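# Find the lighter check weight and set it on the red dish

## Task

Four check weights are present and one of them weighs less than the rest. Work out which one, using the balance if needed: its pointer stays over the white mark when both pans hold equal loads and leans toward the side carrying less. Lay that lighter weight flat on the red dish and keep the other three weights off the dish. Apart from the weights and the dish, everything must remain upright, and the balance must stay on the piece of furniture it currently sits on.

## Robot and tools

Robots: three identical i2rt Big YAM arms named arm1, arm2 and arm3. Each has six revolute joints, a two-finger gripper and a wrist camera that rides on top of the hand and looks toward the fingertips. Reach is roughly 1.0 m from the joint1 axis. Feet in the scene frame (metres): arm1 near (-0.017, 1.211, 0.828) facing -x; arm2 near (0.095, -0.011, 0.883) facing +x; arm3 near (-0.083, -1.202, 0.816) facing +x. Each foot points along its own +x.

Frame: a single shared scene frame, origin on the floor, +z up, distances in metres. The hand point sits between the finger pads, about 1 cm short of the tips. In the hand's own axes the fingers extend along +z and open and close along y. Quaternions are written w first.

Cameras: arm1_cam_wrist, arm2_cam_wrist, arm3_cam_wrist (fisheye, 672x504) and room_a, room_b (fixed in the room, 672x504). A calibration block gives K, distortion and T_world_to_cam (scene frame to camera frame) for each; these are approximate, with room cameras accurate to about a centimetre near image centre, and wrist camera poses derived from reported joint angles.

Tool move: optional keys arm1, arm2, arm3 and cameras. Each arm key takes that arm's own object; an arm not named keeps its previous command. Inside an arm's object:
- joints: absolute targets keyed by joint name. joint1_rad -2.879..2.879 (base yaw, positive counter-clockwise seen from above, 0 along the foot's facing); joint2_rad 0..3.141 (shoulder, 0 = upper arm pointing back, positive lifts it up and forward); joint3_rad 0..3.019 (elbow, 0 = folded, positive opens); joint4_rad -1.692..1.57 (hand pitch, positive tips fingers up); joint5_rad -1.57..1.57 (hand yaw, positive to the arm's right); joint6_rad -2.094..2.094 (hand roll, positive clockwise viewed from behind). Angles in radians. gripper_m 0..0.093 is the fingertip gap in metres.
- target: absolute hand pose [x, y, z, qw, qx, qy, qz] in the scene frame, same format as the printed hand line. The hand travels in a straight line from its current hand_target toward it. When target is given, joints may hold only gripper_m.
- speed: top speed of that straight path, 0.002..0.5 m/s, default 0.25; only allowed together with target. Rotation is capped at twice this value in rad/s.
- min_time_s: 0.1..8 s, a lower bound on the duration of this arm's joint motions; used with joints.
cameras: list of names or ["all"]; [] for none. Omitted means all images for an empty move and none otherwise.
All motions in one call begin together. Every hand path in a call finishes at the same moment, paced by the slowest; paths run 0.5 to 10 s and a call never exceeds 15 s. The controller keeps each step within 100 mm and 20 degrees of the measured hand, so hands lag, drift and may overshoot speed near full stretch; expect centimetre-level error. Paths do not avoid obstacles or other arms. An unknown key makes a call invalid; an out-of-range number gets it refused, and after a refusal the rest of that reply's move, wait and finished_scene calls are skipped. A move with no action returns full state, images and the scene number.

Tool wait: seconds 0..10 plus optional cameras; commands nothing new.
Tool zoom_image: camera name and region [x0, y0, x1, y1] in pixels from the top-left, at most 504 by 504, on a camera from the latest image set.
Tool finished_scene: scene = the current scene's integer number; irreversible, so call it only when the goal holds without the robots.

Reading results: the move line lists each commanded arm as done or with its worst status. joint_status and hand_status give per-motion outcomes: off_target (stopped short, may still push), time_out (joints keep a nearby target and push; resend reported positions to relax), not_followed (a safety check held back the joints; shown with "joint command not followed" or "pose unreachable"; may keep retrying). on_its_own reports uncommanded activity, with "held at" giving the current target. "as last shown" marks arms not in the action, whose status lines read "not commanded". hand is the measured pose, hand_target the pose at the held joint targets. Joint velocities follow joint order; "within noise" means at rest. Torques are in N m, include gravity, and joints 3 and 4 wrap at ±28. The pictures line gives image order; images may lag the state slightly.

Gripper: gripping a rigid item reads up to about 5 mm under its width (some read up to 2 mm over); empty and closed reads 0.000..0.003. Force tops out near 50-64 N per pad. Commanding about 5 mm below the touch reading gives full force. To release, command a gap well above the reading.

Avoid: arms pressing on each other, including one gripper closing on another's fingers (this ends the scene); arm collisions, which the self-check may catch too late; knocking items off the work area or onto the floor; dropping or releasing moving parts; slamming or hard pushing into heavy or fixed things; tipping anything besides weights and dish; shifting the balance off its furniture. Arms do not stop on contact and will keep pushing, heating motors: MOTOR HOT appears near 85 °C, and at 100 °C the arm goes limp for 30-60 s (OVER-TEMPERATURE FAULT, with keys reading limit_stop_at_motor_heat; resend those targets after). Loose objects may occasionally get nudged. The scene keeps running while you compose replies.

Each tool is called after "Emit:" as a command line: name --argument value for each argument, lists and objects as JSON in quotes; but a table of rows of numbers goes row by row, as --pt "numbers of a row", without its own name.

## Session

Emit:
move

Scene clock: 0.00 s.
Joint torques (N m): no reading
Heat: arm1: hottest joint2_rad 35 °C; arm2: hottest joint2_rad 29 °C; arm3: hottest joint2_rad 34 °C.
Joint velocities: within noise
arm1.joint_positions: joint1_rad=+0.776 joint2_rad=+0.602 joint3_rad=+1.507 joint4_rad=-1.261 joint5_rad=+0.098 joint6_rad=+0.607 gripper_m=+0.09396
arm1.joint_status: not commanded
arm1.hand: x=-0.1701 y=+1.0660 z=+1.4453 quat_wxyz=(-0.349, -0.815, -0.066, +0.458) (m; scene frame)
arm1.hand_target: x=-0.1672 y=+1.0692 z=+1.4585 quat_wxyz=(-0.357, -0.807, -0.065, +0.467) (m; scene frame)
arm1.hand_status: not commanded
arm2.joint_positions: joint1_rad=+0.021 joint2_rad=+0.603 joint3_rad=+1.379 joint4_rad=-1.633 joint5_rad=-0.031 joint6_rad=+0.148 gripper_m=+0.09396
arm2.joint_status: not commanded
arm2.hand: x=-0.0901 y=-0.0176 z=+1.3638 quat_wxyz=(+0.028, +0.934, -0.076, -0.347) (m; scene frame)
arm2.hand_target: x=-0.0886 y=-0.0177 z=+1.3731 quat_wxyz=(+0.029, +0.930, -0.075, -0.358) (m; scene frame)
arm2.hand_status: not commanded
arm3.joint_positions: joint1_rad=+0.525 joint2_rad=+0.628 joint3_rad=+1.422 joint4_rad=-1.611 joint5_rad=-0.278 joint6_rad=-0.485 gripper_m=+0.09396
arm3.joint_status: not commanded
arm3.hand: x=-0.2389 y=-1.3139 z=+1.3216 quat_wxyz=(+0.100, +0.819, +0.423, -0.375) (m; scene frame)
arm3.hand_target: x=-0.2372 y=-1.3133 z=+1.3293 quat_wxyz=(+0.099, +0.815, +0.422, -0.384) (m; scene frame)
arm3.hand_status: not commanded
pictures: arm1_cam_wrist, arm2_cam_wrist, arm3_cam_wrist, room_a, room_b
camera_calibration:
arm1_cam_wrist: T_world_to_cam=[[-0.426578, 0.750242, -0.505142, -0.142259], [0.876534, 0.205232, -0.435395, 0.562627], [-0.22298, -0.628504, -0.74516, 1.8366], [0, 0, 0, 1]] pos_world=[-0.144322, 1.14557, 1.54166]
arm2_cam_wrist: T_world_to_cam=[[0.114776, 0.987548, -0.107587, 0.175562], [0.988832, -0.123942, -0.0827592, 0.205023], [-0.0950631, -0.0968864, -0.990745, 1.46502], [0, 0, 0, 1]] pos_world=[-0.0836141, -0.00602373, 1.48732]
arm3_cam_wrist: T_world_to_cam=[[-0.763962, 0.629021, 0.143855, 0.455582], [0.608574, 0.776494, -0.163383, 1.38403], [-0.214474, -0.0372722, -0.976018, 1.31615], [0, 0, 0, 1]] pos_world=[-0.211956, -1.3122, 1.44517]

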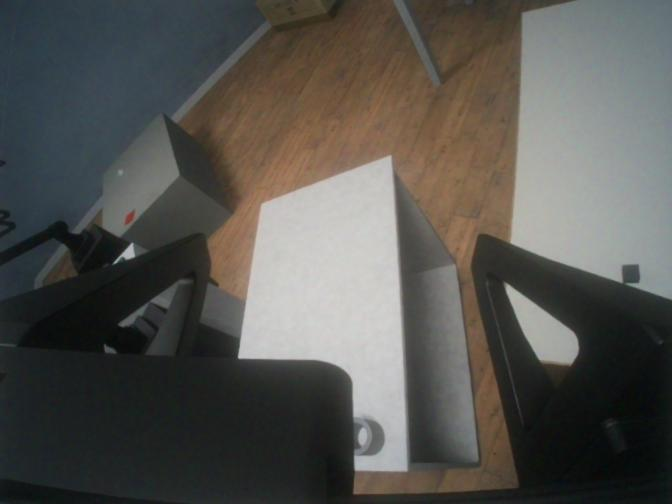

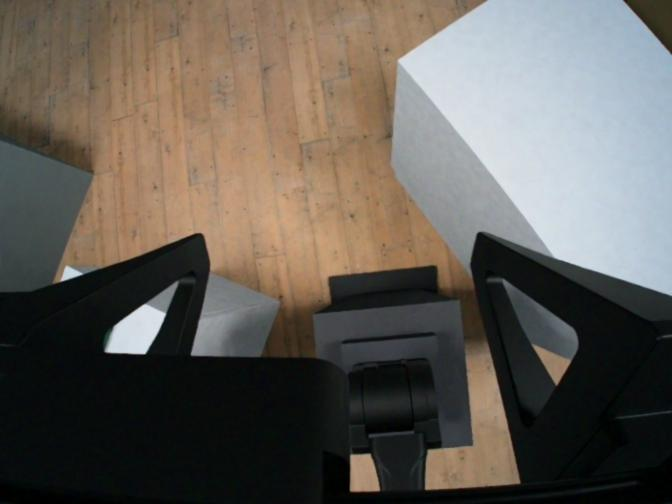

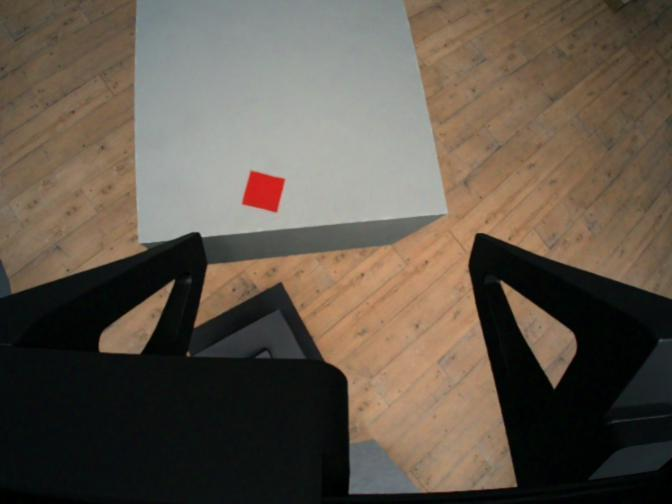

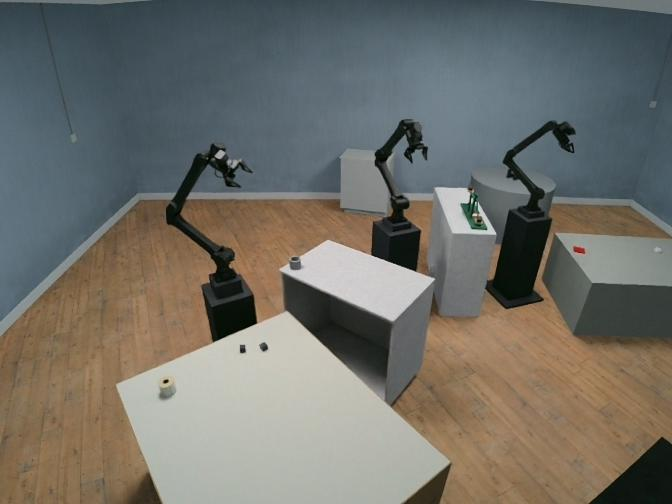

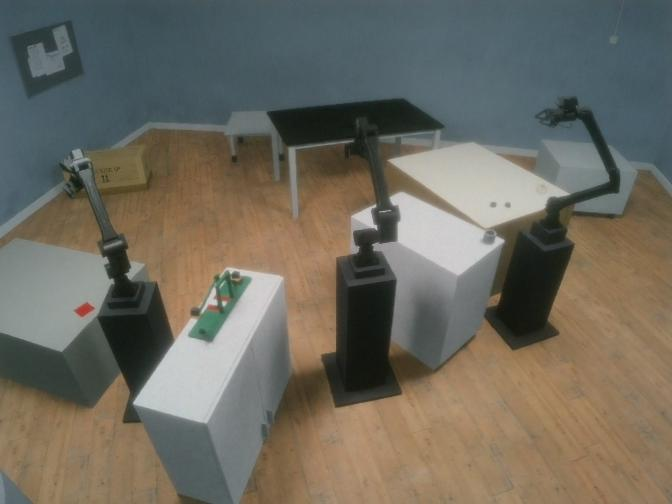

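Emit:
move --arm1 '{"joints":{"joint1_rad":0.1,"joint5_rad":0,"joint6_rad":0,"joint4_rad":-1.2}}' --arm2 '{"joints":{"joint1_rad":1.55,"joint5_rad":0,"joint6_rad":0,"joint4_rad":-1.25}}' --arm3 '{"joints":{"joint1_rad":-1.45,"joint5_rad":0,"joint6_rad":0,"joint4_rad":-1.1}}' --cameras '["all"]'

Emit:
zoom_image --camera "room_b" --region '[180, 260, 260, 350]'

Scene clock: 2.43 s.
Joint torques (N m): arm1=[-1.61 2.9 10 2.62 -0.04 -0.26] | arm2=[2.32 1.73 11.26 2.51 0.01 -0.02] | arm3=[-1.85 0.91 8.21 2.65 0.09 0.04]
Heat: arm1: hottest joint2_rad 35 °C; arm2: hottest joint2_rad 29 °C; arm3: hottest joint2_rad 34 °C.
move: arm1 done; arm2 done; arm3 done
Joint velocities: within noise
arm1.joint_positions: joint1_rad=+0.113 joint2_rad=+0.602 joint3_rad=+1.507 joint4_rad=-1.219 joint5_rad=+0.002 joint6_rad=+0.016 gripper_m=+0.09396
arm1.joint_status: all done
arm1.hand: x=-0.2294 y=+1.1772 z=+1.4547 quat_wxyz=(-0.057, -0.804, -0.062, +0.588) (m; scene frame)
arm1.hand_target: x=-0.2259 y=+1.1804 z=+1.4709 quat_wxyz=(-0.051, -0.791, -0.063, +0.606) (m; scene frame)
arm1.hand_status: not commanded
arm2.joint_positions: joint1_rad=+1.539 joint2_rad=+0.603 joint3_rad=+1.379 joint4_rad=-1.264 joint5_rad=-0.001 joint6_rad=+0.010 gripper_m=+0.09397
arm2.joint_status: all done
arm2.hand: x=+0.0732 y=-0.2584 z=+1.4319 quat_wxyz=(+0.348, +0.636, +0.580, -0.372) (m; scene frame)
arm2.hand_target: x=+0.0757 y=-0.2568 z=+1.4451 quat_wxyz=(+0.358, +0.624, +0.580, -0.383) (m; scene frame)
arm2.hand_status: not commanded
arm3.joint_positions: joint1_rad=-1.443 joint2_rad=+0.628 joint3_rad=+1.422 joint4_rad=-1.115 joint5_rad=-0.002 joint6_rad=-0.008 gripper_m=+0.09398
arm3.joint_status: all done
arm3.hand: x=-0.0663 y=-0.9466 z=+1.4198 quat_wxyz=(-0.423, +0.561, -0.584, -0.408) (m; scene frame)
arm3.hand_target: x=-0.0641 y=-0.9496 z=+1.4319 quat_wxyz=(-0.433, +0.549, -0.582, -0.416) (m; scene frame)
arm3.hand_status: not commanded
pictures: arm1_cam_wrist, arm2_cam_wrist, arm3_cam_wrist, room_a, room_b
camera_calibration:
arm1_cam_wrist: T_world_to_cam=[[-0.164916, 0.986188, -0.0153668, -1.1764], [0.800056, 0.124646, -0.586834, 0.893479], [-0.576813, -0.109072, -0.809561, 1.30137], [0, 0, 0, 1]] pos_world=[-0.158193, 1.19072, 1.55978]
arm2_cam_wrist: T_world_to_cam=[[-0.996837, 0.0786868, -0.0111442, 0.110446], [0.0757827, 0.898939, -0.43147, 0.849796], [-0.0239331, -0.43095, -0.902058, 1.30606], [0, 0, 0, 1]] pos_world=[0.0769548, -0.209759, 1.54603]
arm3_cam_wrist: T_world_to_cam=[[0.999039, -0.0418281, -0.0131157, 0.0470381], [-0.041445, -0.803808, -0.593444, 0.0814576], [0.0142802, 0.593417, -0.804768, 1.83179], [0, 0, 0, 1]] pos_world=[-0.0697751, -1.01957, 1.52313]

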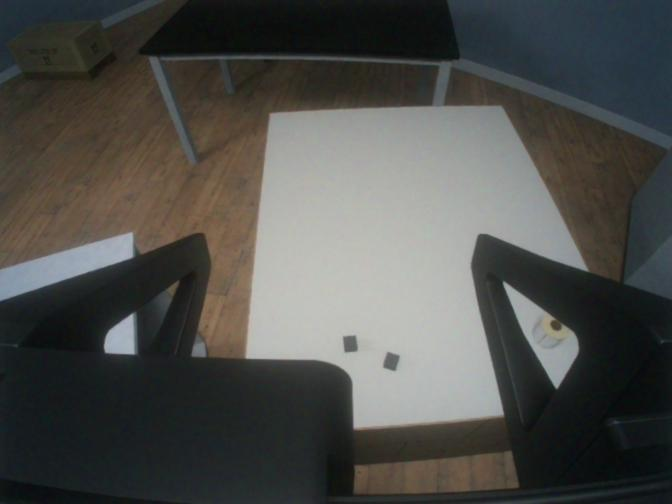

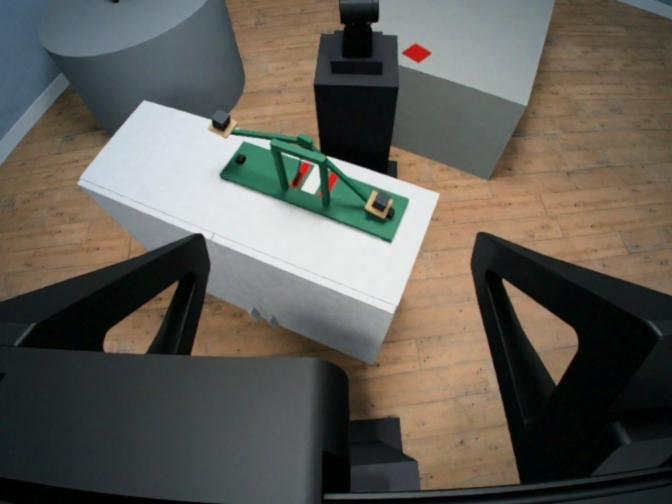

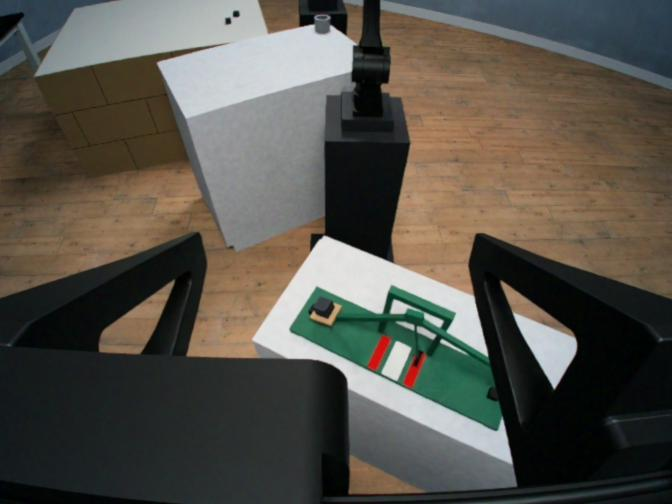

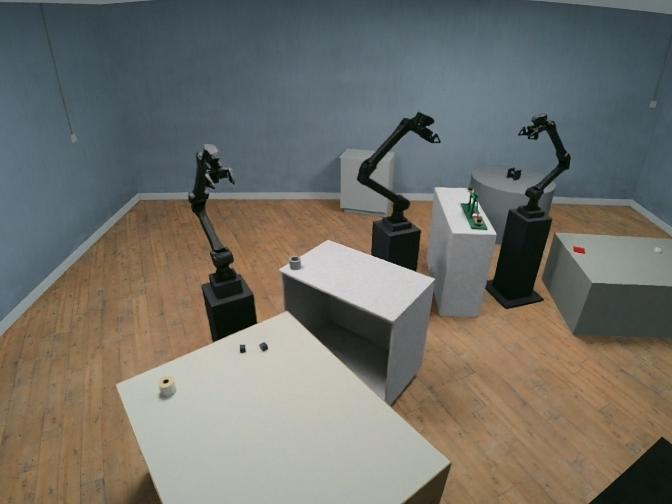

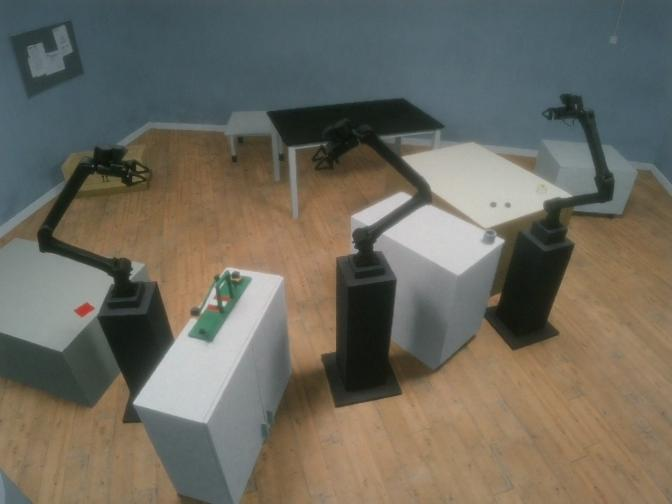

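Scaled by 5.600 from the camera's 672x504 image, which has a finer 960x720 frame.

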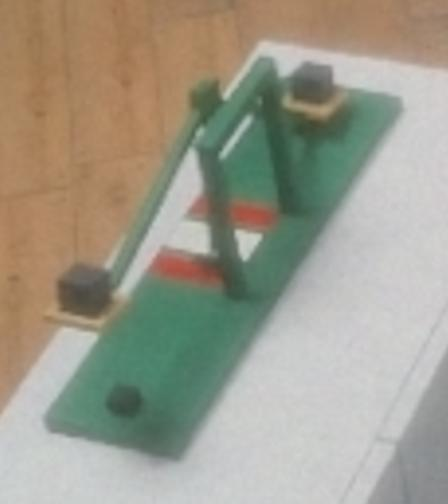

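Emit:
move --arm3 '{"joints":{"joint1_rad":-2.22}}'

Emit:
move --arm3 '{"target":[0.295,-0.85,1.09,0,0.242,0.970,0],"speed":0.35}' --cameras '["arm3_cam_wrist","arm2_cam_wrist"]'

Emit:
zoom_image --camera "arm2_cam_wrist" --region '[160, 50, 310, 180]'

Scene clock: 4.53 s.
Joint torques (N m): arm1=[-1.73 2.78 9.95 2.67 -0.05 -0.24] | arm2=[2.02 1.79 11.22 2.47 0.02 -0.02] | arm3=[-1.67 0.79 8.21 2.61 0.07 0.03]
Heat: arm1: hottest joint2_rad 35 °C; arm2: hottest joint2_rad 29 °C; arm3: hottest joint2_rad 34 °C.
move: arm3 done
Joint velocities: within noise
arm1, arm2: as last shown
arm3.joint_positions: joint1_rad=-2.212 joint2_rad=+0.628 joint3_rad=+1.422 joint4_rad=-1.115 joint5_rad=-0.001 joint6_rad=-0.008 gripper_m=+0.09398
arm3.joint_status: all done
arm3.hand: x=+0.1104 y=-1.0275 z=+1.4178 quat_wxyz=(-0.542, +0.301, -0.754, -0.218) (m; scene frame)
arm3.hand_target: x=+0.1099 y=-1.0310 z=+1.4299 quat_wxyz=(-0.554, +0.291, -0.748, -0.223) (m; scene frame)
arm3.hand_status: not commanded
pictures: none

Scene clock: 7.93 s.
Joint torques (N m): arm1=[-1.67 3.19 10 2.51 -0.04 -0.24] | arm2=[2.08 1.73 11.18 2.54 0.01 0] | arm3=[-1.49 -14.92 11.38 0.2 0.01 0.04]
Heat: arm1: hottest joint2_rad 35 °C; arm2: hottest joint2_rad 29 °C; arm3: hottest joint2_rad 34 °C.
move: arm3 off_target
Joint velocities: within noise
arm1, arm2: as last shown
arm3.joint_positions: joint1_rad=-2.206 joint2_rad=+1.668 joint3_rad=+1.705 joint4_rad=-1.623 joint5_rad=+0.013 joint6_rad=+1.238 gripper_m=+0.09398
arm3.joint_status: not commanded
arm3.hand: x=+0.2852 y=-0.8564 z=+1.0822 quat_wxyz=(+0.003, -0.235, -0.972, +0.008) (m; scene frame)
arm3.hand_target: x=+0.2946 y=-0.8503 z=+1.0898 quat_wxyz=(+0.000, -0.242, -0.970, +0.000) (m; scene frame)
arm3.hand_status: off_target (0.014 m and 1.3 deg from the pose sent, 0.416 m and 97.6 deg at the start)
pictures: arm2_cam_wrist, arm3_cam_wrist
camera_calibration:
arm2_cam_wrist: T_world_to_cam=[[-0.996837, 0.0786868, -0.0111442, 0.110446], [0.0757827, 0.898939, -0.43147, 0.849796], [-0.0239331, -0.43095, -0.902058, 1.30606], [0, 0, 0, 1]] pos_world=[0.0769548, -0.209759, 1.54603]
arm3_cam_wrist: T_world_to_cam=[[-0.466628, -0.884299, 0.0165435, -0.640364], [-0.714034, 0.387689, 0.58297, -0.0927574], [-0.521933, 0.260218, -0.812326, 1.37722], [0, 0, 0, 1]] pos_world=[0.353774, -0.888689, 1.18342]

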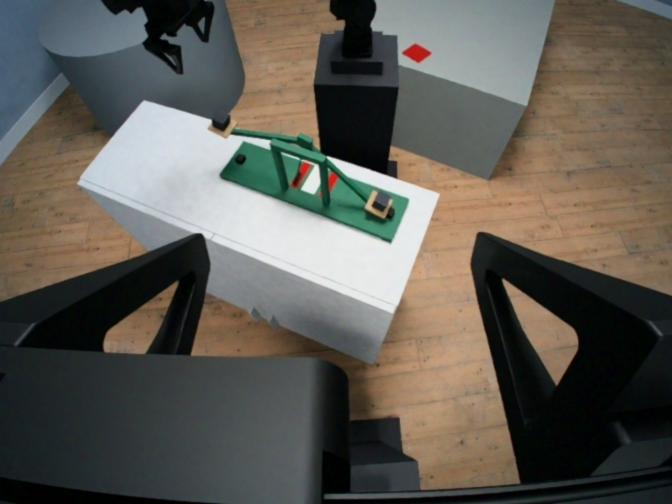

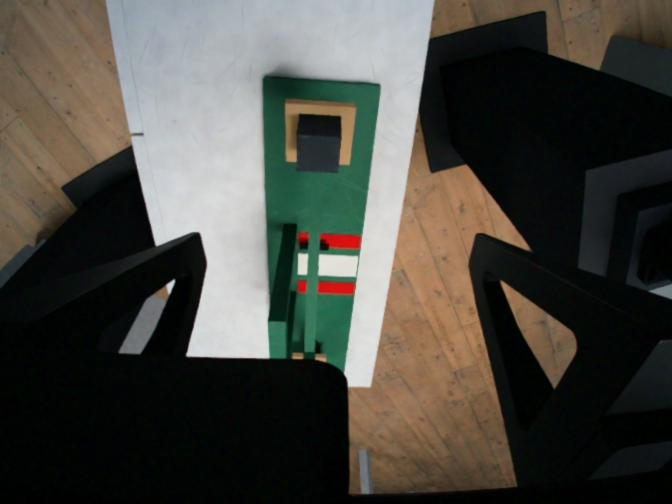

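Scaled by 3.360 from the camera's 672x504 image, which has a finer 960x720 frame.

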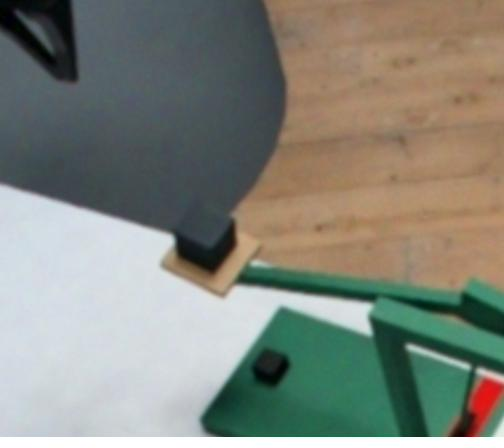

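Emit:
move --arm3 '{"target":[0.287,-0.835,1.0,0,0.242,0.970,0],"speed":0.2}' --cameras '["arm3_cam_wrist","arm2_cam_wrist"]'

Emit:
zoom_image --camera "arm2_cam_wrist" --region '[160, 20, 310, 180]'

Emit:
zoom_image --camera "arm3_cam_wrist" --region '[240, 60, 440, 260]'

Scene clock: 9.47 s.
Joint torques (N m): arm1=[-1.03 2.43 9.98 2.74 -0.02 -0.26] | arm2=[2.02 1.79 11.19 2.5 0 -0.01] | arm3=[-0.44 -14.86 7.9 0.91 0.03 0.02]
Heat: arm1: hottest joint2_rad 35 °C; arm2: hottest joint3_rad 30 °C; arm3: hottest joint2_rad 35 °C.
move: arm3 off_target
Joint velocities: within noise
arm1, arm2: as last shown
arm3.joint_positions: joint1_rad=-2.186 joint2_rad=+1.687 joint3_rad=+1.551 joint4_rad=-1.413 joint5_rad=+0.013 joint6_rad=+1.268 gripper_m=+0.09398
arm3.joint_status: not commanded
arm3.hand: x=+0.2868 y=-0.8398 z=+1.0141 quat_wxyz=(-0.006, -0.240, -0.971, -0.008) (m; scene frame)
arm3.hand_target: x=+0.2867 y=-0.8353 z=+1.0001 quat_wxyz=(+0.000, -0.242, -0.970, +0.000) (m; scene frame)
arm3.hand_status: off_target (0.015 m and 1.1 deg from the pose sent, 0.085 m and 1.3 deg at the start)
pictures: arm2_cam_wrist, arm3_cam_wrist
camera_calibration:
arm2_cam_wrist: T_world_to_cam=[[-0.996837, 0.0786868, -0.0111442, 0.110446], [0.0757827, 0.898939, -0.43147, 0.849796], [-0.0239331, -0.43095, -0.902058, 1.30606], [0, 0, 0, 1]] pos_world=[0.0769548, -0.209759, 1.54603]
arm3_cam_wrist: T_world_to_cam=[[-0.476338, -0.879063, -0.0187179, -0.580885], [-0.72489, 0.380571, 0.574195, -0.0522587], [-0.49763, 0.28708, -0.818505, 1.34037], [0, 0, 0, 1]] pos_world=[0.352429, -0.875539, 1.11623]

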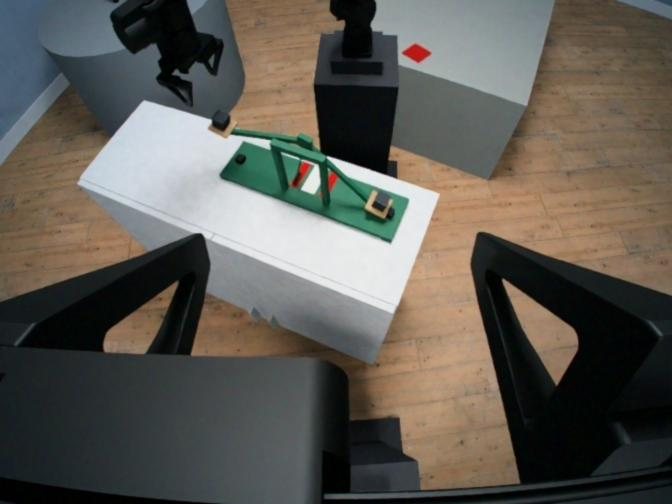

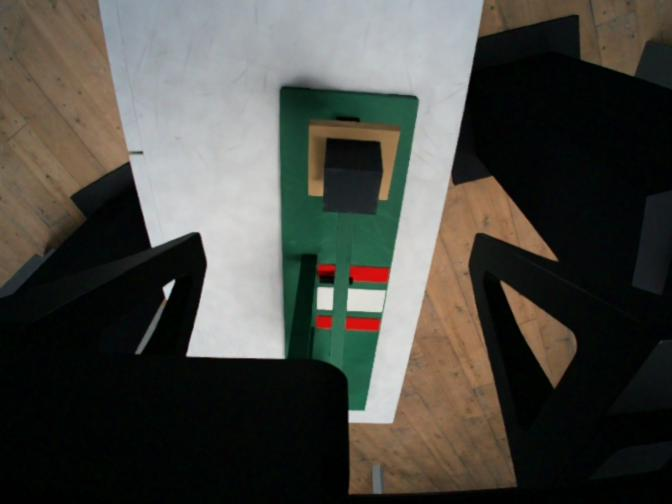

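Scaled by 3.150 from the camera's 672x504 image, which has a finer 960x720 frame.

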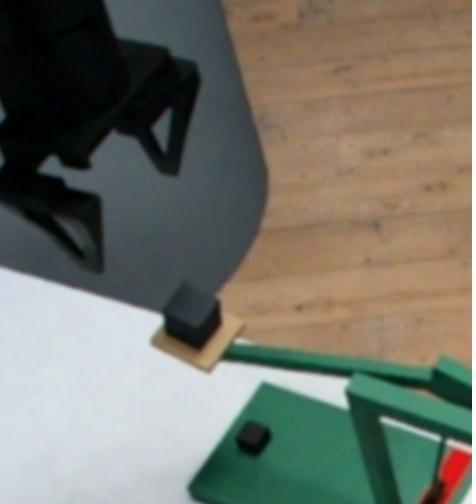

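Scaled by 2.520 from the camera's 672x504 image, which has a finer 960x720 frame.

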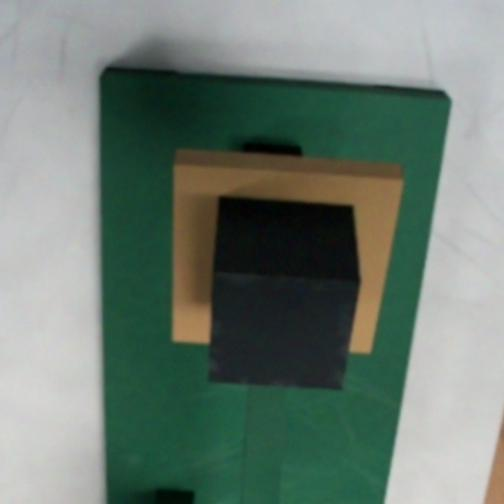

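Emit:
move --arm3 '{"target":[0.286,-0.838,0.958,0,0.242,0.970,0],"speed":0.1,"joints":{"gripper_m":0.055}}' --cameras '["arm3_cam_wrist"]'

Emit:
zoom_image --camera "arm3_cam_wrist" --region '[200, 100, 480, 360]'

Scene clock: 10.90 s.
Joint torques (N m): arm1=[-1.08 2.9 10.02 2.54 -0.02 -0.26] | arm2=[2.2 1.9 11.19 2.52 0.02 -0.01] | arm3=[-0.91 -14.56 7.68 0.88 0.02 0.01]
Heat: arm1: hottest joint2_rad 35 °C; arm2: hottest joint3_rad 30 °C; arm3: hottest joint2_rad 35 °C.
move: arm3 off_target
Joint velocities: within noise
arm1, arm2: as last shown
arm3.joint_positions: joint1_rad=-2.186 joint2_rad=+1.700 joint3_rad=+1.462 joint4_rad=-1.306 joint5_rad=+0.013 joint6_rad=+1.269 gripper_m=+0.05510
arm3.joint_status: all done
arm3.hand: x=+0.2856 y=-0.8405 z=+0.9744 quat_wxyz=(-0.007, -0.240, -0.971, -0.010) (m; scene frame)
arm3.hand_target: x=+0.2856 y=-0.8384 z=+0.9583 quat_wxyz=(+0.000, -0.242, -0.970, +0.000) (m; scene frame)
arm3.hand_status: off_target (0.017 m and 1.4 deg from the pose sent, 0.056 m and 1.2 deg at the start)
pictures: arm3_cam_wrist
camera_calibration:
arm3_cam_wrist: T_world_to_cam=[[-0.476588, -0.878811, -0.0235466, -0.577771], [-0.726787, 0.378792, 0.572973, -0.0298808], [-0.494616, 0.290185, -0.819236, 1.3099], [0, 0, 0, 1]] pos_world=[0.350822, -0.876547, 1.07663]

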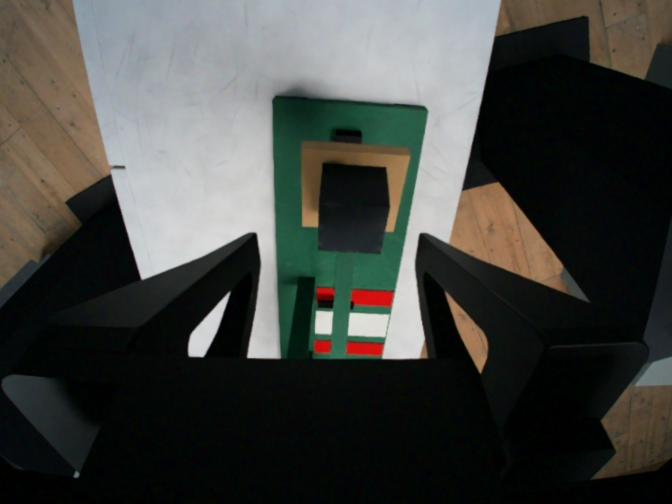

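Scaled by 1.800 from the camera's 672x504 image, which has a finer 960x720 frame.

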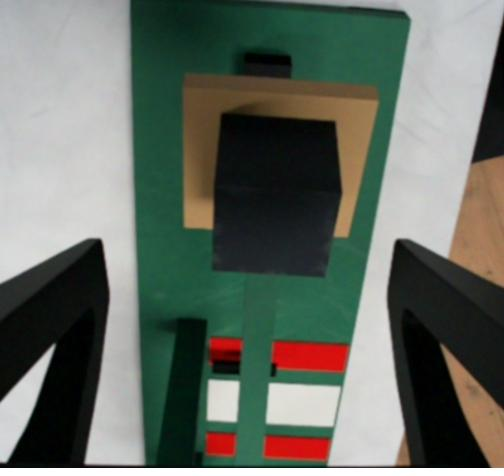

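Emit:
move --arm3 '{"target":[0.286,-0.842,0.932,0,0.242,0.970,0],"speed":0.06,"joints":{"gripper_m":0.048}}' --cameras '["arm3_cam_wrist","arm2_cam_wrist"]'

Emit:
zoom_image --camera "arm2_cam_wrist" --region '[160, 20, 310, 180]'

Scene clock: 12.23 s.
Joint torques (N m): arm1=[-1.32 3.02 9.8 2.51 -0.03 -0.25] | arm2=[2.32 1.85 11.17 2.55 0.01 -0.01] | arm3=[-1.26 -14.45 7.47 0.81 0.02 -0.06]
Heat: arm1: hottest joint2_rad 35 °C; arm2: hottest joint3_rad 30 °C; arm3: hottest joint2_rad 35 °C.
move: arm3 off_target
Joint velocities: within noise
arm1, arm2: as last shown
arm3.joint_positions: joint1_rad=-2.186 joint2_rad=+1.712 joint3_rad=+1.409 joint4_rad=-1.239 joint5_rad=+0.013 joint6_rad=+1.269 gripper_m=+0.04810
arm3.joint_status: all done
arm3.hand: x=+0.2841 y=-0.8415 z=+0.9491 quat_wxyz=(-0.008, -0.240, -0.971, -0.011) (m; scene frame)
arm3.hand_target: x=+0.2856 y=-0.8423 z=+0.9323 quat_wxyz=(+0.000, -0.242, -0.970, +0.000) (m; scene frame)
arm3.hand_status: off_target (0.017 m and 1.5 deg from the pose sent, 0.042 m and 1.4 deg at the start)
pictures: arm2_cam_wrist, arm3_cam_wrist
camera_calibration:
arm2_cam_wrist: T_world_to_cam=[[-0.996837, 0.0786868, -0.0111442, 0.110446], [0.0757827, 0.898939, -0.43147, 0.849796], [-0.0239331, -0.43095, -0.902058, 1.30606], [0, 0, 0, 1]] pos_world=[0.0769548, -0.209759, 1.54603]
arm3_cam_wrist: T_world_to_cam=[[-0.47663, -0.878739, -0.0253125, -0.57825], [-0.72751, 0.378112, 0.572504, -0.016003], [-0.493511, 0.291288, -0.819511, 1.28968], [0, 0, 0, 1]] pos_world=[0.349219, -0.877749, 1.05143]

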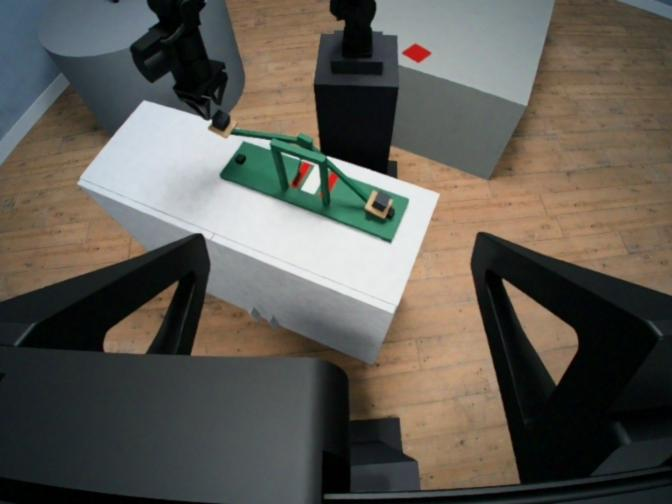

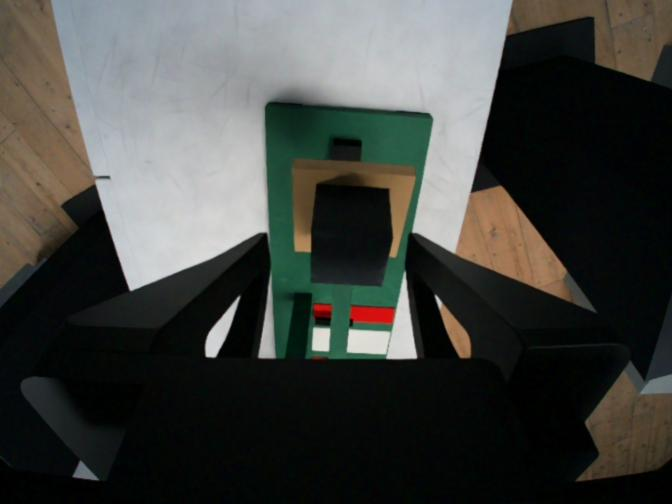

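Scaled by 3.150 from the camera's 672x504 image, which has a finer 960x720 frame.

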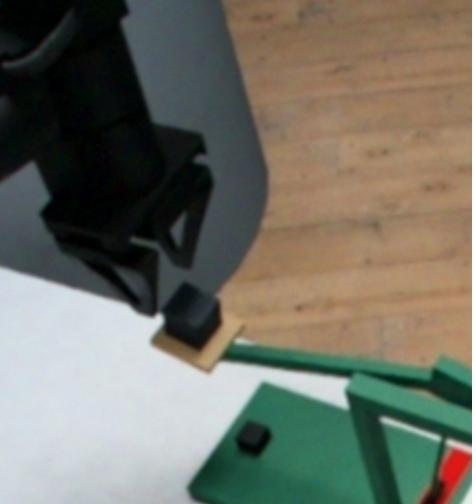

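Emit:
move --arm3 '{"target":[0.284,-0.847,0.923,0,0.242,0.970,0],"speed":0.05}'

Emit:
move --arm3 '{"joints":{"gripper_m":0.014}}' --cameras '["arm3_cam_wrist","arm2_cam_wrist"]'

Scene clock: 13.37 s.
Joint torques (N m): arm1=[-1.32 2.67 9.99 2.74 -0.03 -0.23] | arm2=[2.43 1.79 11.17 2.55 0.02 -0.01] | arm3=[-1.61 -14.68 7.3 0.98 0.02 -0.1]
Heat: arm1: hottest joint2_rad 35 °C; arm2: hottest joint3_rad 31 °C; arm3: hottest joint2_rad 35 °C.
move: arm3 off_target
Joint velocities: within noise
arm1, arm2: as last shown
arm3.joint_positions: joint1_rad=-2.187 joint2_rad=+1.712 joint3_rad=+1.380 joint4_rad=-1.213 joint5_rad=+0.013 joint6_rad=+1.269 gripper_m=+0.04810
arm3.joint_status: not commanded
arm3.hand: x=+0.2815 y=-0.8445 z=+0.9387 quat_wxyz=(-0.007, -0.241, -0.970, -0.010) (m; scene frame)
arm3.hand_target: x=+0.2836 y=-0.8472 z=+0.9234 quat_wxyz=(+0.000, -0.242, -0.970, +0.000) (m; scene frame)
arm3.hand_status: off_target (0.016 m and 1.4 deg from the pose sent, 0.027 m and 1.5 deg at the start)
pictures: none

Scene clock: 13.90 s.
Joint torques (N m): arm1=[-1.38 2.73 9.99 2.7 -0.03 -0.25] | arm2=[2.26 1.67 11.17 2.5 0.02 -0.02] | arm3=[-1.55 -14.8 7.31 0.85 0.03 -0.1]
Heat: arm1: hottest joint2_rad 35 °C; arm2: hottest joint3_rad 31 °C; arm3: hottest joint2_rad 35 °C.
move: arm3 off_target
Joint velocities: within noise
arm1, arm2: as last shown
arm3.joint_positions: joint1_rad=-2.188 joint2_rad=+1.712 joint3_rad=+1.380 joint4_rad=-1.212 joint5_rad=+0.013 joint6_rad=+1.269 gripper_m=+0.02684
arm3.joint_status: gripper_m off_target (ended at +0.02687, target +0.01400)
arm3.hand: x=+0.2817 y=-0.8445 z=+0.9387 quat_wxyz=(-0.007, -0.241, -0.970, -0.010) (m; scene frame)
arm3.hand_target: x=+0.2837 y=-0.8472 z=+0.9234 quat_wxyz=(+0.000, -0.242, -0.970, +0.000) (m; scene frame)
arm3.hand_status: not commanded
pictures: arm2_cam_wrist, arm3_cam_wrist
camera_calibration:
arm2_cam_wrist: T_world_to_cam=[[-0.996837, 0.0786868, -0.0111442, 0.110446], [0.0757827, 0.898939, -0.43147, 0.849796], [-0.0239331, -0.43095, -0.902058, 1.30606], [0, 0, 0, 1]] pos_world=[0.0769548, -0.209759, 1.54603]
arm3_cam_wrist: T_world_to_cam=[[-0.477623, -0.878247, -0.0236394, -0.583207], [-0.726158, 0.37948, 0.573315, -0.0106368], [-0.494541, 0.290994, -0.818994, 1.28038], [0, 0, 0, 1]] pos_world=[0.346923, -0.880747, 1.04093]

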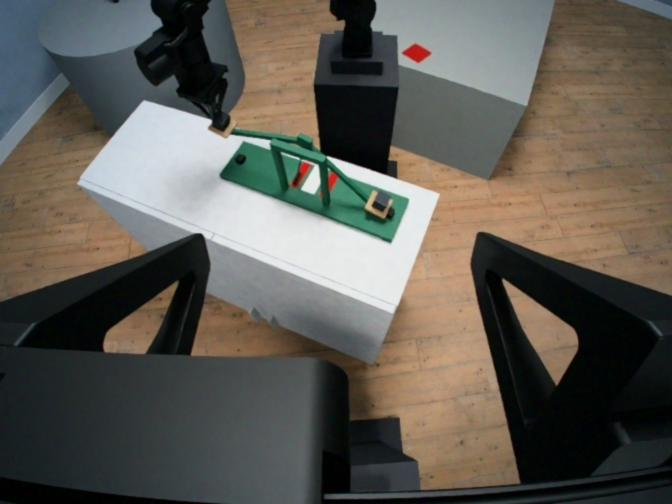

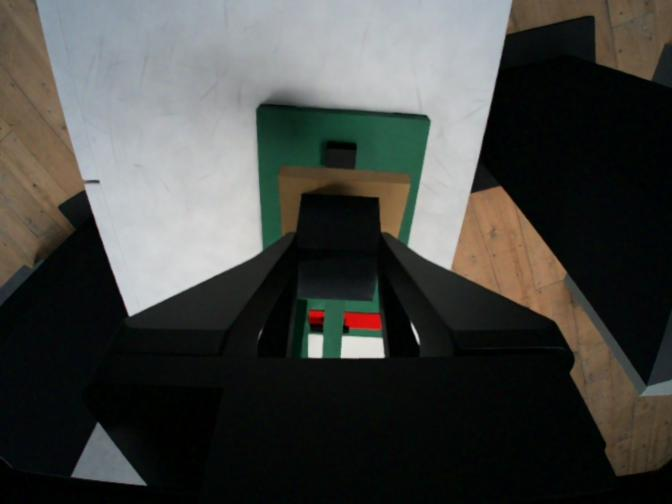

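Emit:
move --arm3 '{"target":[0.284,-0.845,1.04,0,0.242,0.970,0],"speed":0.12}'

Emit:
move --arm3 '{"target":[0.22,-0.92,1.2,0,0.358,0.934,0],"speed":0.3}' --arm2 '{"joints":{"joint1_rad":1.0}}' --cameras '["arm3_cam_wrist","arm2_cam_wrist"]'

Scene clock: 16.20 s.
Joint torques (N m): arm1=[-1.26 3.08 10.06 2.58 -0.05 -0.24] | arm2=[2.2 1.85 11.19 2.54 0.02 -0.02] | arm3=[-1.08 -17.44 11.6 0.13 0.05 -0.05]
Heat: arm1: hottest joint3_rad 36 °C; arm2: hottest joint3_rad 31 °C; arm3: hottest joint2_rad 35 °C.
move: arm3 off_target
Joint velocities: within noise
arm1.joint_positions: joint1_rad=+0.113 joint2_rad=+0.602 joint3_rad=+1.507 joint4_rad=-1.219 joint5_rad=+0.002 joint6_rad=+0.016 gripper_m=+0.09396
arm1.joint_status: not commanded
arm1.hand: x=-0.2294 y=+1.1772 z=+1.4547 quat_wxyz=(-0.057, -0.804, -0.062, +0.588) (m; scene frame)
arm1.hand_target: x=-0.2259 y=+1.1804 z=+1.4709 quat_wxyz=(-0.051, -0.791, -0.063, +0.606) (m; scene frame)
arm1.hand_status: not commanded
arm2.joint_positions: joint1_rad=+1.539 joint2_rad=+0.603 joint3_rad=+1.379 joint4_rad=-1.264 joint5_rad=-0.001 joint6_rad=+0.010 gripper_m=+0.09397
arm2.joint_status: not commanded
arm2.hand: x=+0.0732 y=-0.2584 z=+1.4319 quat_wxyz=(+0.348, +0.636, +0.580, -0.372) (m; scene frame)
arm2.hand_target: x=+0.0757 y=-0.2568 z=+1.4451 quat_wxyz=(+0.358, +0.624, +0.580, -0.383) (m; scene frame)
arm2.hand_status: not commanded
arm3.joint_positions: joint1_rad=-2.188 joint2_rad=+1.686 joint3_rad=+1.554 joint4_rad=-1.488 joint5_rad=+0.012 joint6_rad=+1.269 gripper_m=+0.02686
arm3.joint_status: not commanded
arm3.hand: x=+0.2745 y=-0.8527 z=+1.0159 quat_wxyz=(+0.013, -0.241, -0.970, +0.023) (m; scene frame)
arm3.hand_target: x=+0.2833 y=-0.8457 z=+1.0400 quat_wxyz=(+0.000, -0.242, -0.970, +0.000) (m; scene frame)
arm3.hand_status: off_target (0.027 m and 3.0 deg from the pose sent, 0.101 m and 1.4 deg at the start)
pictures: none

Scene clock: 17.77 s.
Joint torques (N m): arm1=[-1.26 2.84 9.95 2.61 -0.03 -0.28] | arm2=[0.62 1.85 11.15 2.48 0 -0.01] | arm3=[-1.67 -9.41 10.85 0.58 0.18 0.06]
Heat: arm1: hottest joint3_rad 36 °C; arm2: hottest joint3_rad 32 °C; arm3: hottest joint2_rad 35 °C.
move: arm2 done; arm3 off_target
Joint velocities: within noise
arm1: as last shown
arm2.joint_positions: joint1_rad=+1.011 joint2_rad=+0.603 joint3_rad=+1.379 joint4_rad=-1.264 joint5_rad=-0.001 joint6_rad=+0.009 gripper_m=+0.09397
arm2.joint_status: all done
arm2.hand: x=-0.0447 y=-0.2157 z=+1.4321 quat_wxyz=(+0.236, +0.764, +0.396, -0.451) (m; scene frame)
arm2.hand_target: x=-0.0458 y=-0.2127 z=+1.4453 quat_wxyz=(+0.238, +0.757, +0.391, -0.467) (m; scene frame)
arm2.hand_status: not commanded
arm3.joint_positions: joint1_rad=-2.199 joint2_rad=+1.324 joint3_rad=+1.604 joint4_rad=-1.680 joint5_rad=+0.009 joint6_rad=+1.484 gripper_m=+0.02686
arm3.joint_status: not commanded
arm3.hand: x=+0.2115 y=-0.9234 z=+1.1906 quat_wxyz=(-0.035, -0.348, -0.934, -0.076) (m; scene frame)
arm3.hand_target: x=+0.2197 y=-0.9202 z=+1.1992 quat_wxyz=(-0.039, -0.356, -0.930, -0.082) (m; scene frame)
arm3.hand_status: off_target (0.013 m and 9.6 deg from the pose sent, 0.203 m and 14.4 deg at the start; a joint's target at an end of its range on 34 of 47 steps)
pictures: arm2_cam_wrist, arm3_cam_wrist
camera_calibration:
arm2_cam_wrist: T_world_to_cam=[[-0.821511, 0.570186, -0.00283842, 0.0915732], [0.515189, 0.74012, -0.432206, 0.806902], [-0.244337, -0.356525, -0.90177, 1.32763], [0, 0, 0, 1]] pos_world=[-0.0160879, -0.176084, 1.54623]
arm3_cam_wrist: T_world_to_cam=[[-0.653439, -0.738314, -0.167065, -0.342918], [-0.677743, 0.472313, 0.563546, -0.0890066], [-0.337167, 0.48147, -0.809015, 1.60566], [0, 0, 0, 1]] pos_world=[0.256977, -0.98422, 1.29188]

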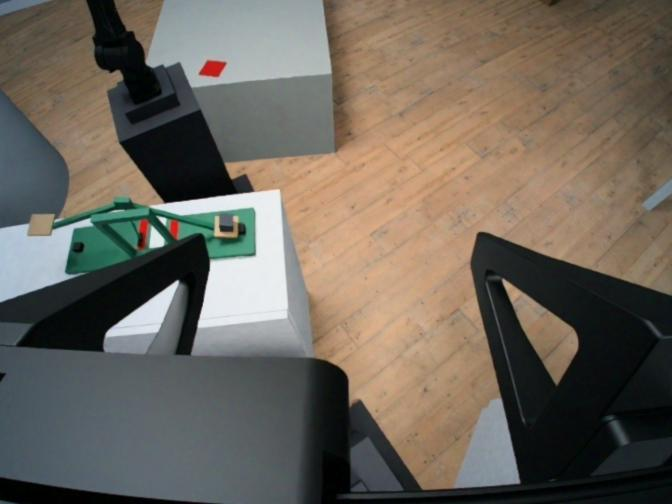

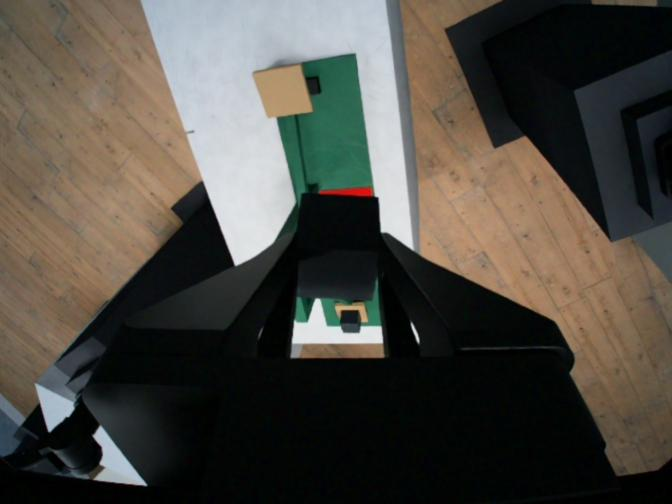

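Emit:
move --arm3 '{"joints":{"joint1_rad":1.06,"joint6_rad":0.0,"joint4_rad":-1.6},"min_time_s":3}'

Emit:
move --arm3 '{"target":[-0.37,-1.57,0.9,0,-0.425,0.905,0],"speed":0.3}' --cameras '["arm3_cam_wrist","room_b"]'

Scene clock: 21.73 s.
Joint torques (N m): arm1=[-1.26 2.67 10 2.67 -0.02 -0.26] | arm2=[0.67 1.61 11.19 2.47 -0.01 0] | arm3=[-1.03 -10.29 11 1.44 0.05 -0.15]
Heat: arm1: hottest joint3_rad 36 °C; arm2: hottest joint3_rad 33 °C; arm3: hottest joint2_rad 35 °C.
move: arm3 done
Joint velocities: within noise
arm1, arm2: as last shown
arm3.joint_positions: joint1_rad=+1.057 joint2_rad=+1.330 joint3_rad=+1.604 joint4_rad=-1.612 joint5_rad=+0.010 joint6_rad=+0.009 gripper_m=+0.02687
arm3.joint_status: all done
arm3.hand: x=-0.3491 y=-1.5291 z=+1.1933 quat_wxyz=(+0.041, +0.899, +0.421, -0.110) (m; scene frame)
arm3.hand_target: x=-0.3547 y=-1.5383 z=+1.2058 quat_wxyz=(+0.049, +0.895, +0.425, -0.127) (m; scene frame)
arm3.hand_status: not commanded
pictures: none

Scene clock: 29.90 s.
Joint torques (N m): arm1=[-0.79 2.84 9.91 2.56 -0.06 -0.24] | arm2=[0.62 1.79 11.12 2.5 0 -0.01] | arm3=[-0.26 -14.21 10.28 -0.25 0.43 -0.16]
Heat: arm1: hottest joint3_rad 37 °C; arm2: hottest joint3_rad 34 °C; arm3: hottest joint2_rad 36 °C.
move: arm3 off_target
Joint velocities: within noise
arm1, arm2: as last shown
arm3.joint_positions: joint1_rad=+1.210 joint2_rad=+1.728 joint3_rad=+1.238 joint4_rad=-1.243 joint5_rad=+0.369 joint6_rad=-2.072 gripper_m=+0.02687
arm3.joint_status: not commanded
arm3.hand: x=-0.3638 y=-1.5552 z=+0.8977 quat_wxyz=(-0.124, +0.001, +0.979, +0.162) (m; scene frame)
arm3.hand_target: x=-0.3691 y=-1.5699 z=+0.9000 quat_wxyz=(-0.128, -0.007, +0.979, +0.161) (m; scene frame)
arm3.hand_status: off_target (0.016 m and 55.3 deg from the pose sent, 0.297 m and 179.9 deg at the start; pose on its path clipped on 123 of 245 steps; a joint's target at an end of its range on 141 of 245 steps)
pictures: arm3_cam_wrist, room_b
camera_calibration:
arm3_cam_wrist: T_world_to_cam=[[-0.0529223, -0.947479, -0.315409, -1.20791], [-0.647791, -0.207804, 0.732928, -1.21425], [-0.759977, 0.243108, -0.602771, 0.769236], [0, 0, 0, 1]] pos_world=[-0.265903, -1.5838, 0.972646]

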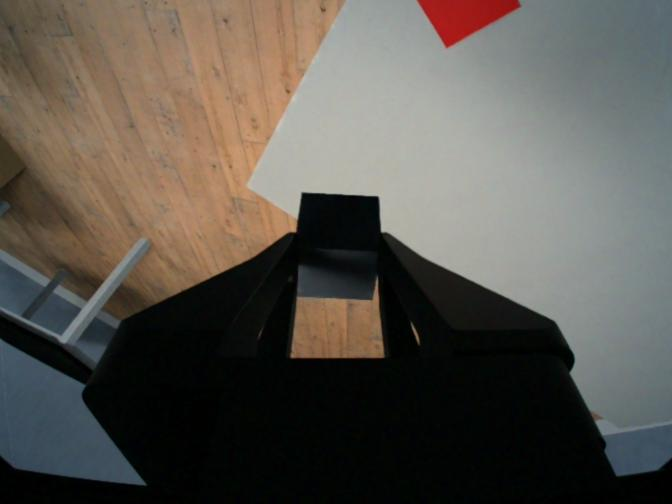

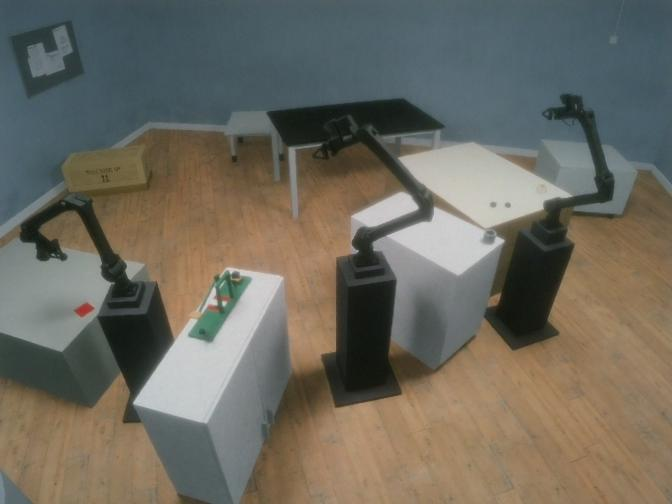

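Emit:
move --arm3 '{"joints":{"joint1_rad":1.06,"joint6_rad":0.0,"joint5_rad":0,"joint4_rad":-1.35}}'

Emit:
move --arm3 '{"target":[-0.37,-1.57,0.8,0,0.905,0.425,0],"speed":0.25}' --cameras '["arm3_cam_wrist","room_b"]'

Scene clock: 31.97 s.
Joint torques (N m): arm1=[-1.49 2.78 9.95 2.67 -0.04 -0.24] | arm2=[0.62 1.9 11.21 2.52 0 -0.01] | arm3=[-0.79 -13.8 10.02 -0.29 -0.08 0.05]
Heat: arm1: hottest joint3_rad 38 °C; arm2: hottest joint3_rad 34 °C; arm3: hottest joint2_rad 36 °C.
move: arm3 done
Joint velocities: within noise
arm1, arm2: as last shown
arm3.joint_positions: joint1_rad=+1.055 joint2_rad=+1.730 joint3_rad=+1.241 joint4_rad=-1.339 joint5_rad=+0.003 joint6_rad=-0.009 gripper_m=+0.02688
arm3.joint_status: all done
arm3.hand: x=-0.3519 y=-1.5282 z=+0.8916 quat_wxyz=(-0.060, +0.895, +0.427, +0.113) (m; scene frame)
arm3.hand_target: x=-0.3584 y=-1.5405 z=+0.8931 quat_wxyz=(-0.059, +0.896, +0.426, +0.110) (m; scene frame)
arm3.hand_status: not commanded
pictures: none

Scene clock: 33.33 s.
Joint torques (N m): arm1=[-1.67 3.14 9.99 2.67 -0.03 -0.25] | arm2=[0.62 1.55 11.15 2.51 0 -0.02] | arm3=[-0.79 -14.62 6.48 0.91 -0.04 0.06]
Heat: arm1: hottest joint3_rad 38 °C; arm2: hottest joint3_rad 35 °C; arm3: hottest joint2_rad 36 °C.
move: arm3 done
Joint velocities: within noise
arm1, arm2: as last shown
arm3.joint_positions: joint1_rad=+1.072 joint2_rad=+1.795 joint3_rad=+1.096 joint4_rad=-0.866 joint5_rad=-0.009 joint6_rad=+0.020 gripper_m=+0.02688
arm3.joint_status: not commanded
arm3.hand: x=-0.3722 y=-1.5673 z=+0.8077 quat_wxyz=(+0.001, +0.905, +0.426, -0.004) (m; scene frame)
arm3.hand_target: x=-0.3700 y=-1.5698 z=+0.8001 quat_wxyz=(+0.000, +0.905, +0.425, +0.000) (m; scene frame)
arm3.hand_status: done (0.008 m and 0.5 deg from the pose sent, 0.102 m and 14.7 deg at the start)
pictures: arm3_cam_wrist, room_b
camera_calibration:
arm3_cam_wrist: T_world_to_cam=[[-0.763837, 0.645409, 0.000854798, 0.728296], [0.528464, 0.624672, 0.574901, 0.713867], [0.370512, 0.439582, -0.818222, 1.61429], [0, 0, 0, 1]] pos_world=[-0.419069, -1.6256, 0.909824]

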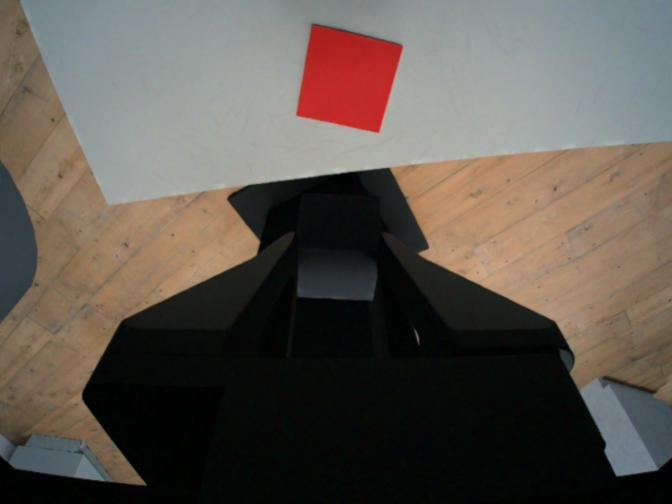

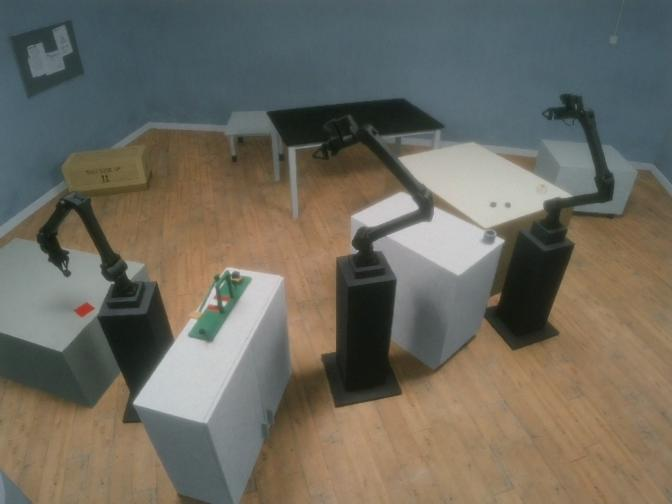

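Emit:
move --arm3 '{"target":[-0.38,-1.568,0.64,0,0.905,0.425,0],"speed":0.2}' --cameras '["arm3_cam_wrist","room_b"]'

Scene clock: 35.23 s.
Joint torques (N m): arm1=[-1.38 2.37 10.03 2.63 -0.03 -0.24] | arm2=[0.67 1.67 11.14 2.52 -0.01 0] | arm3=[-2.02 -16.38 6 0.85 -0.04 -0.11]
Heat: arm1: hottest joint3_rad 38 °C; arm2: hottest joint3_rad 35 °C; arm3: hottest joint2_rad 36 °C.
move: arm3 off_target
Joint velocities: within noise
arm1, arm2: as last shown
arm3.joint_positions: joint1_rad=+1.071 joint2_rad=+2.144 joint3_rad=+1.061 joint4_rad=-0.507 joint5_rad=-0.009 joint6_rad=+0.020 gripper_m=+0.02688
arm3.joint_status: not commanded
arm3.hand: x=-0.3693 y=-1.5601 z=+0.6433 quat_wxyz=(-0.005, +0.905, +0.425, +0.008) (m; scene frame)
arm3.hand_target: x=-0.3798 y=-1.5678 z=+0.6404 quat_wxyz=(+0.000, +0.905, +0.425, +0.000) (m; scene frame)
arm3.hand_status: off_target (0.014 m and 1.0 deg from the pose sent, 0.168 m and 0.5 deg at the start)
pictures: arm3_cam_wrist, room_b
camera_calibration:
arm3_cam_wrist: T_world_to_cam=[[-0.762675, 0.64678, 0.00166984, 0.727974], [0.520439, 0.612158, 0.595319, 0.766751], [0.384019, 0.454904, -0.803487, 1.49488], [0, 0, 0, 1]] pos_world=[-0.4179, -1.62024, 0.743437]

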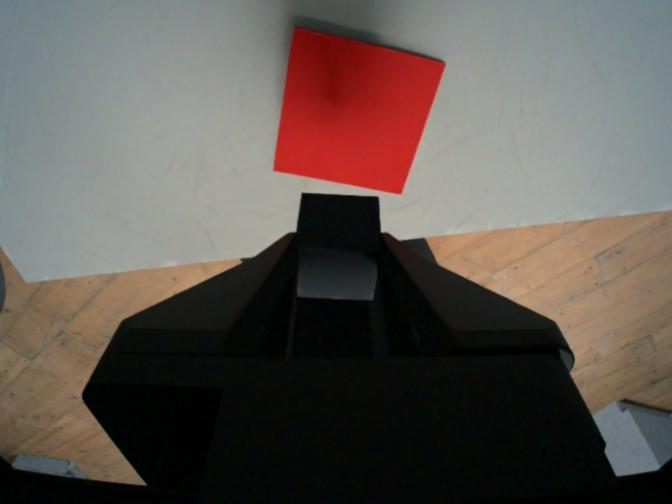

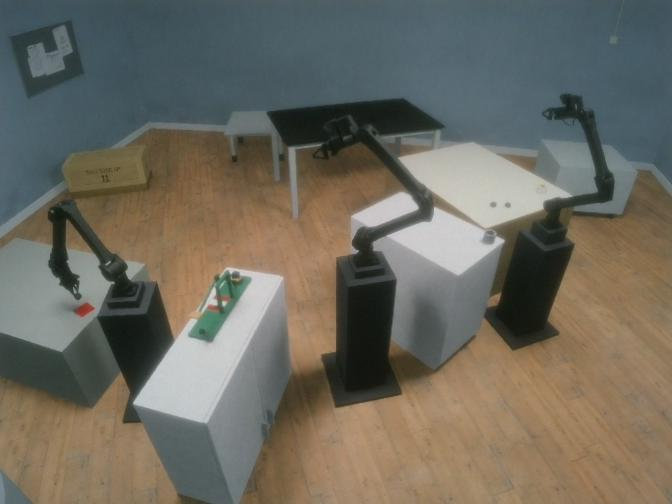

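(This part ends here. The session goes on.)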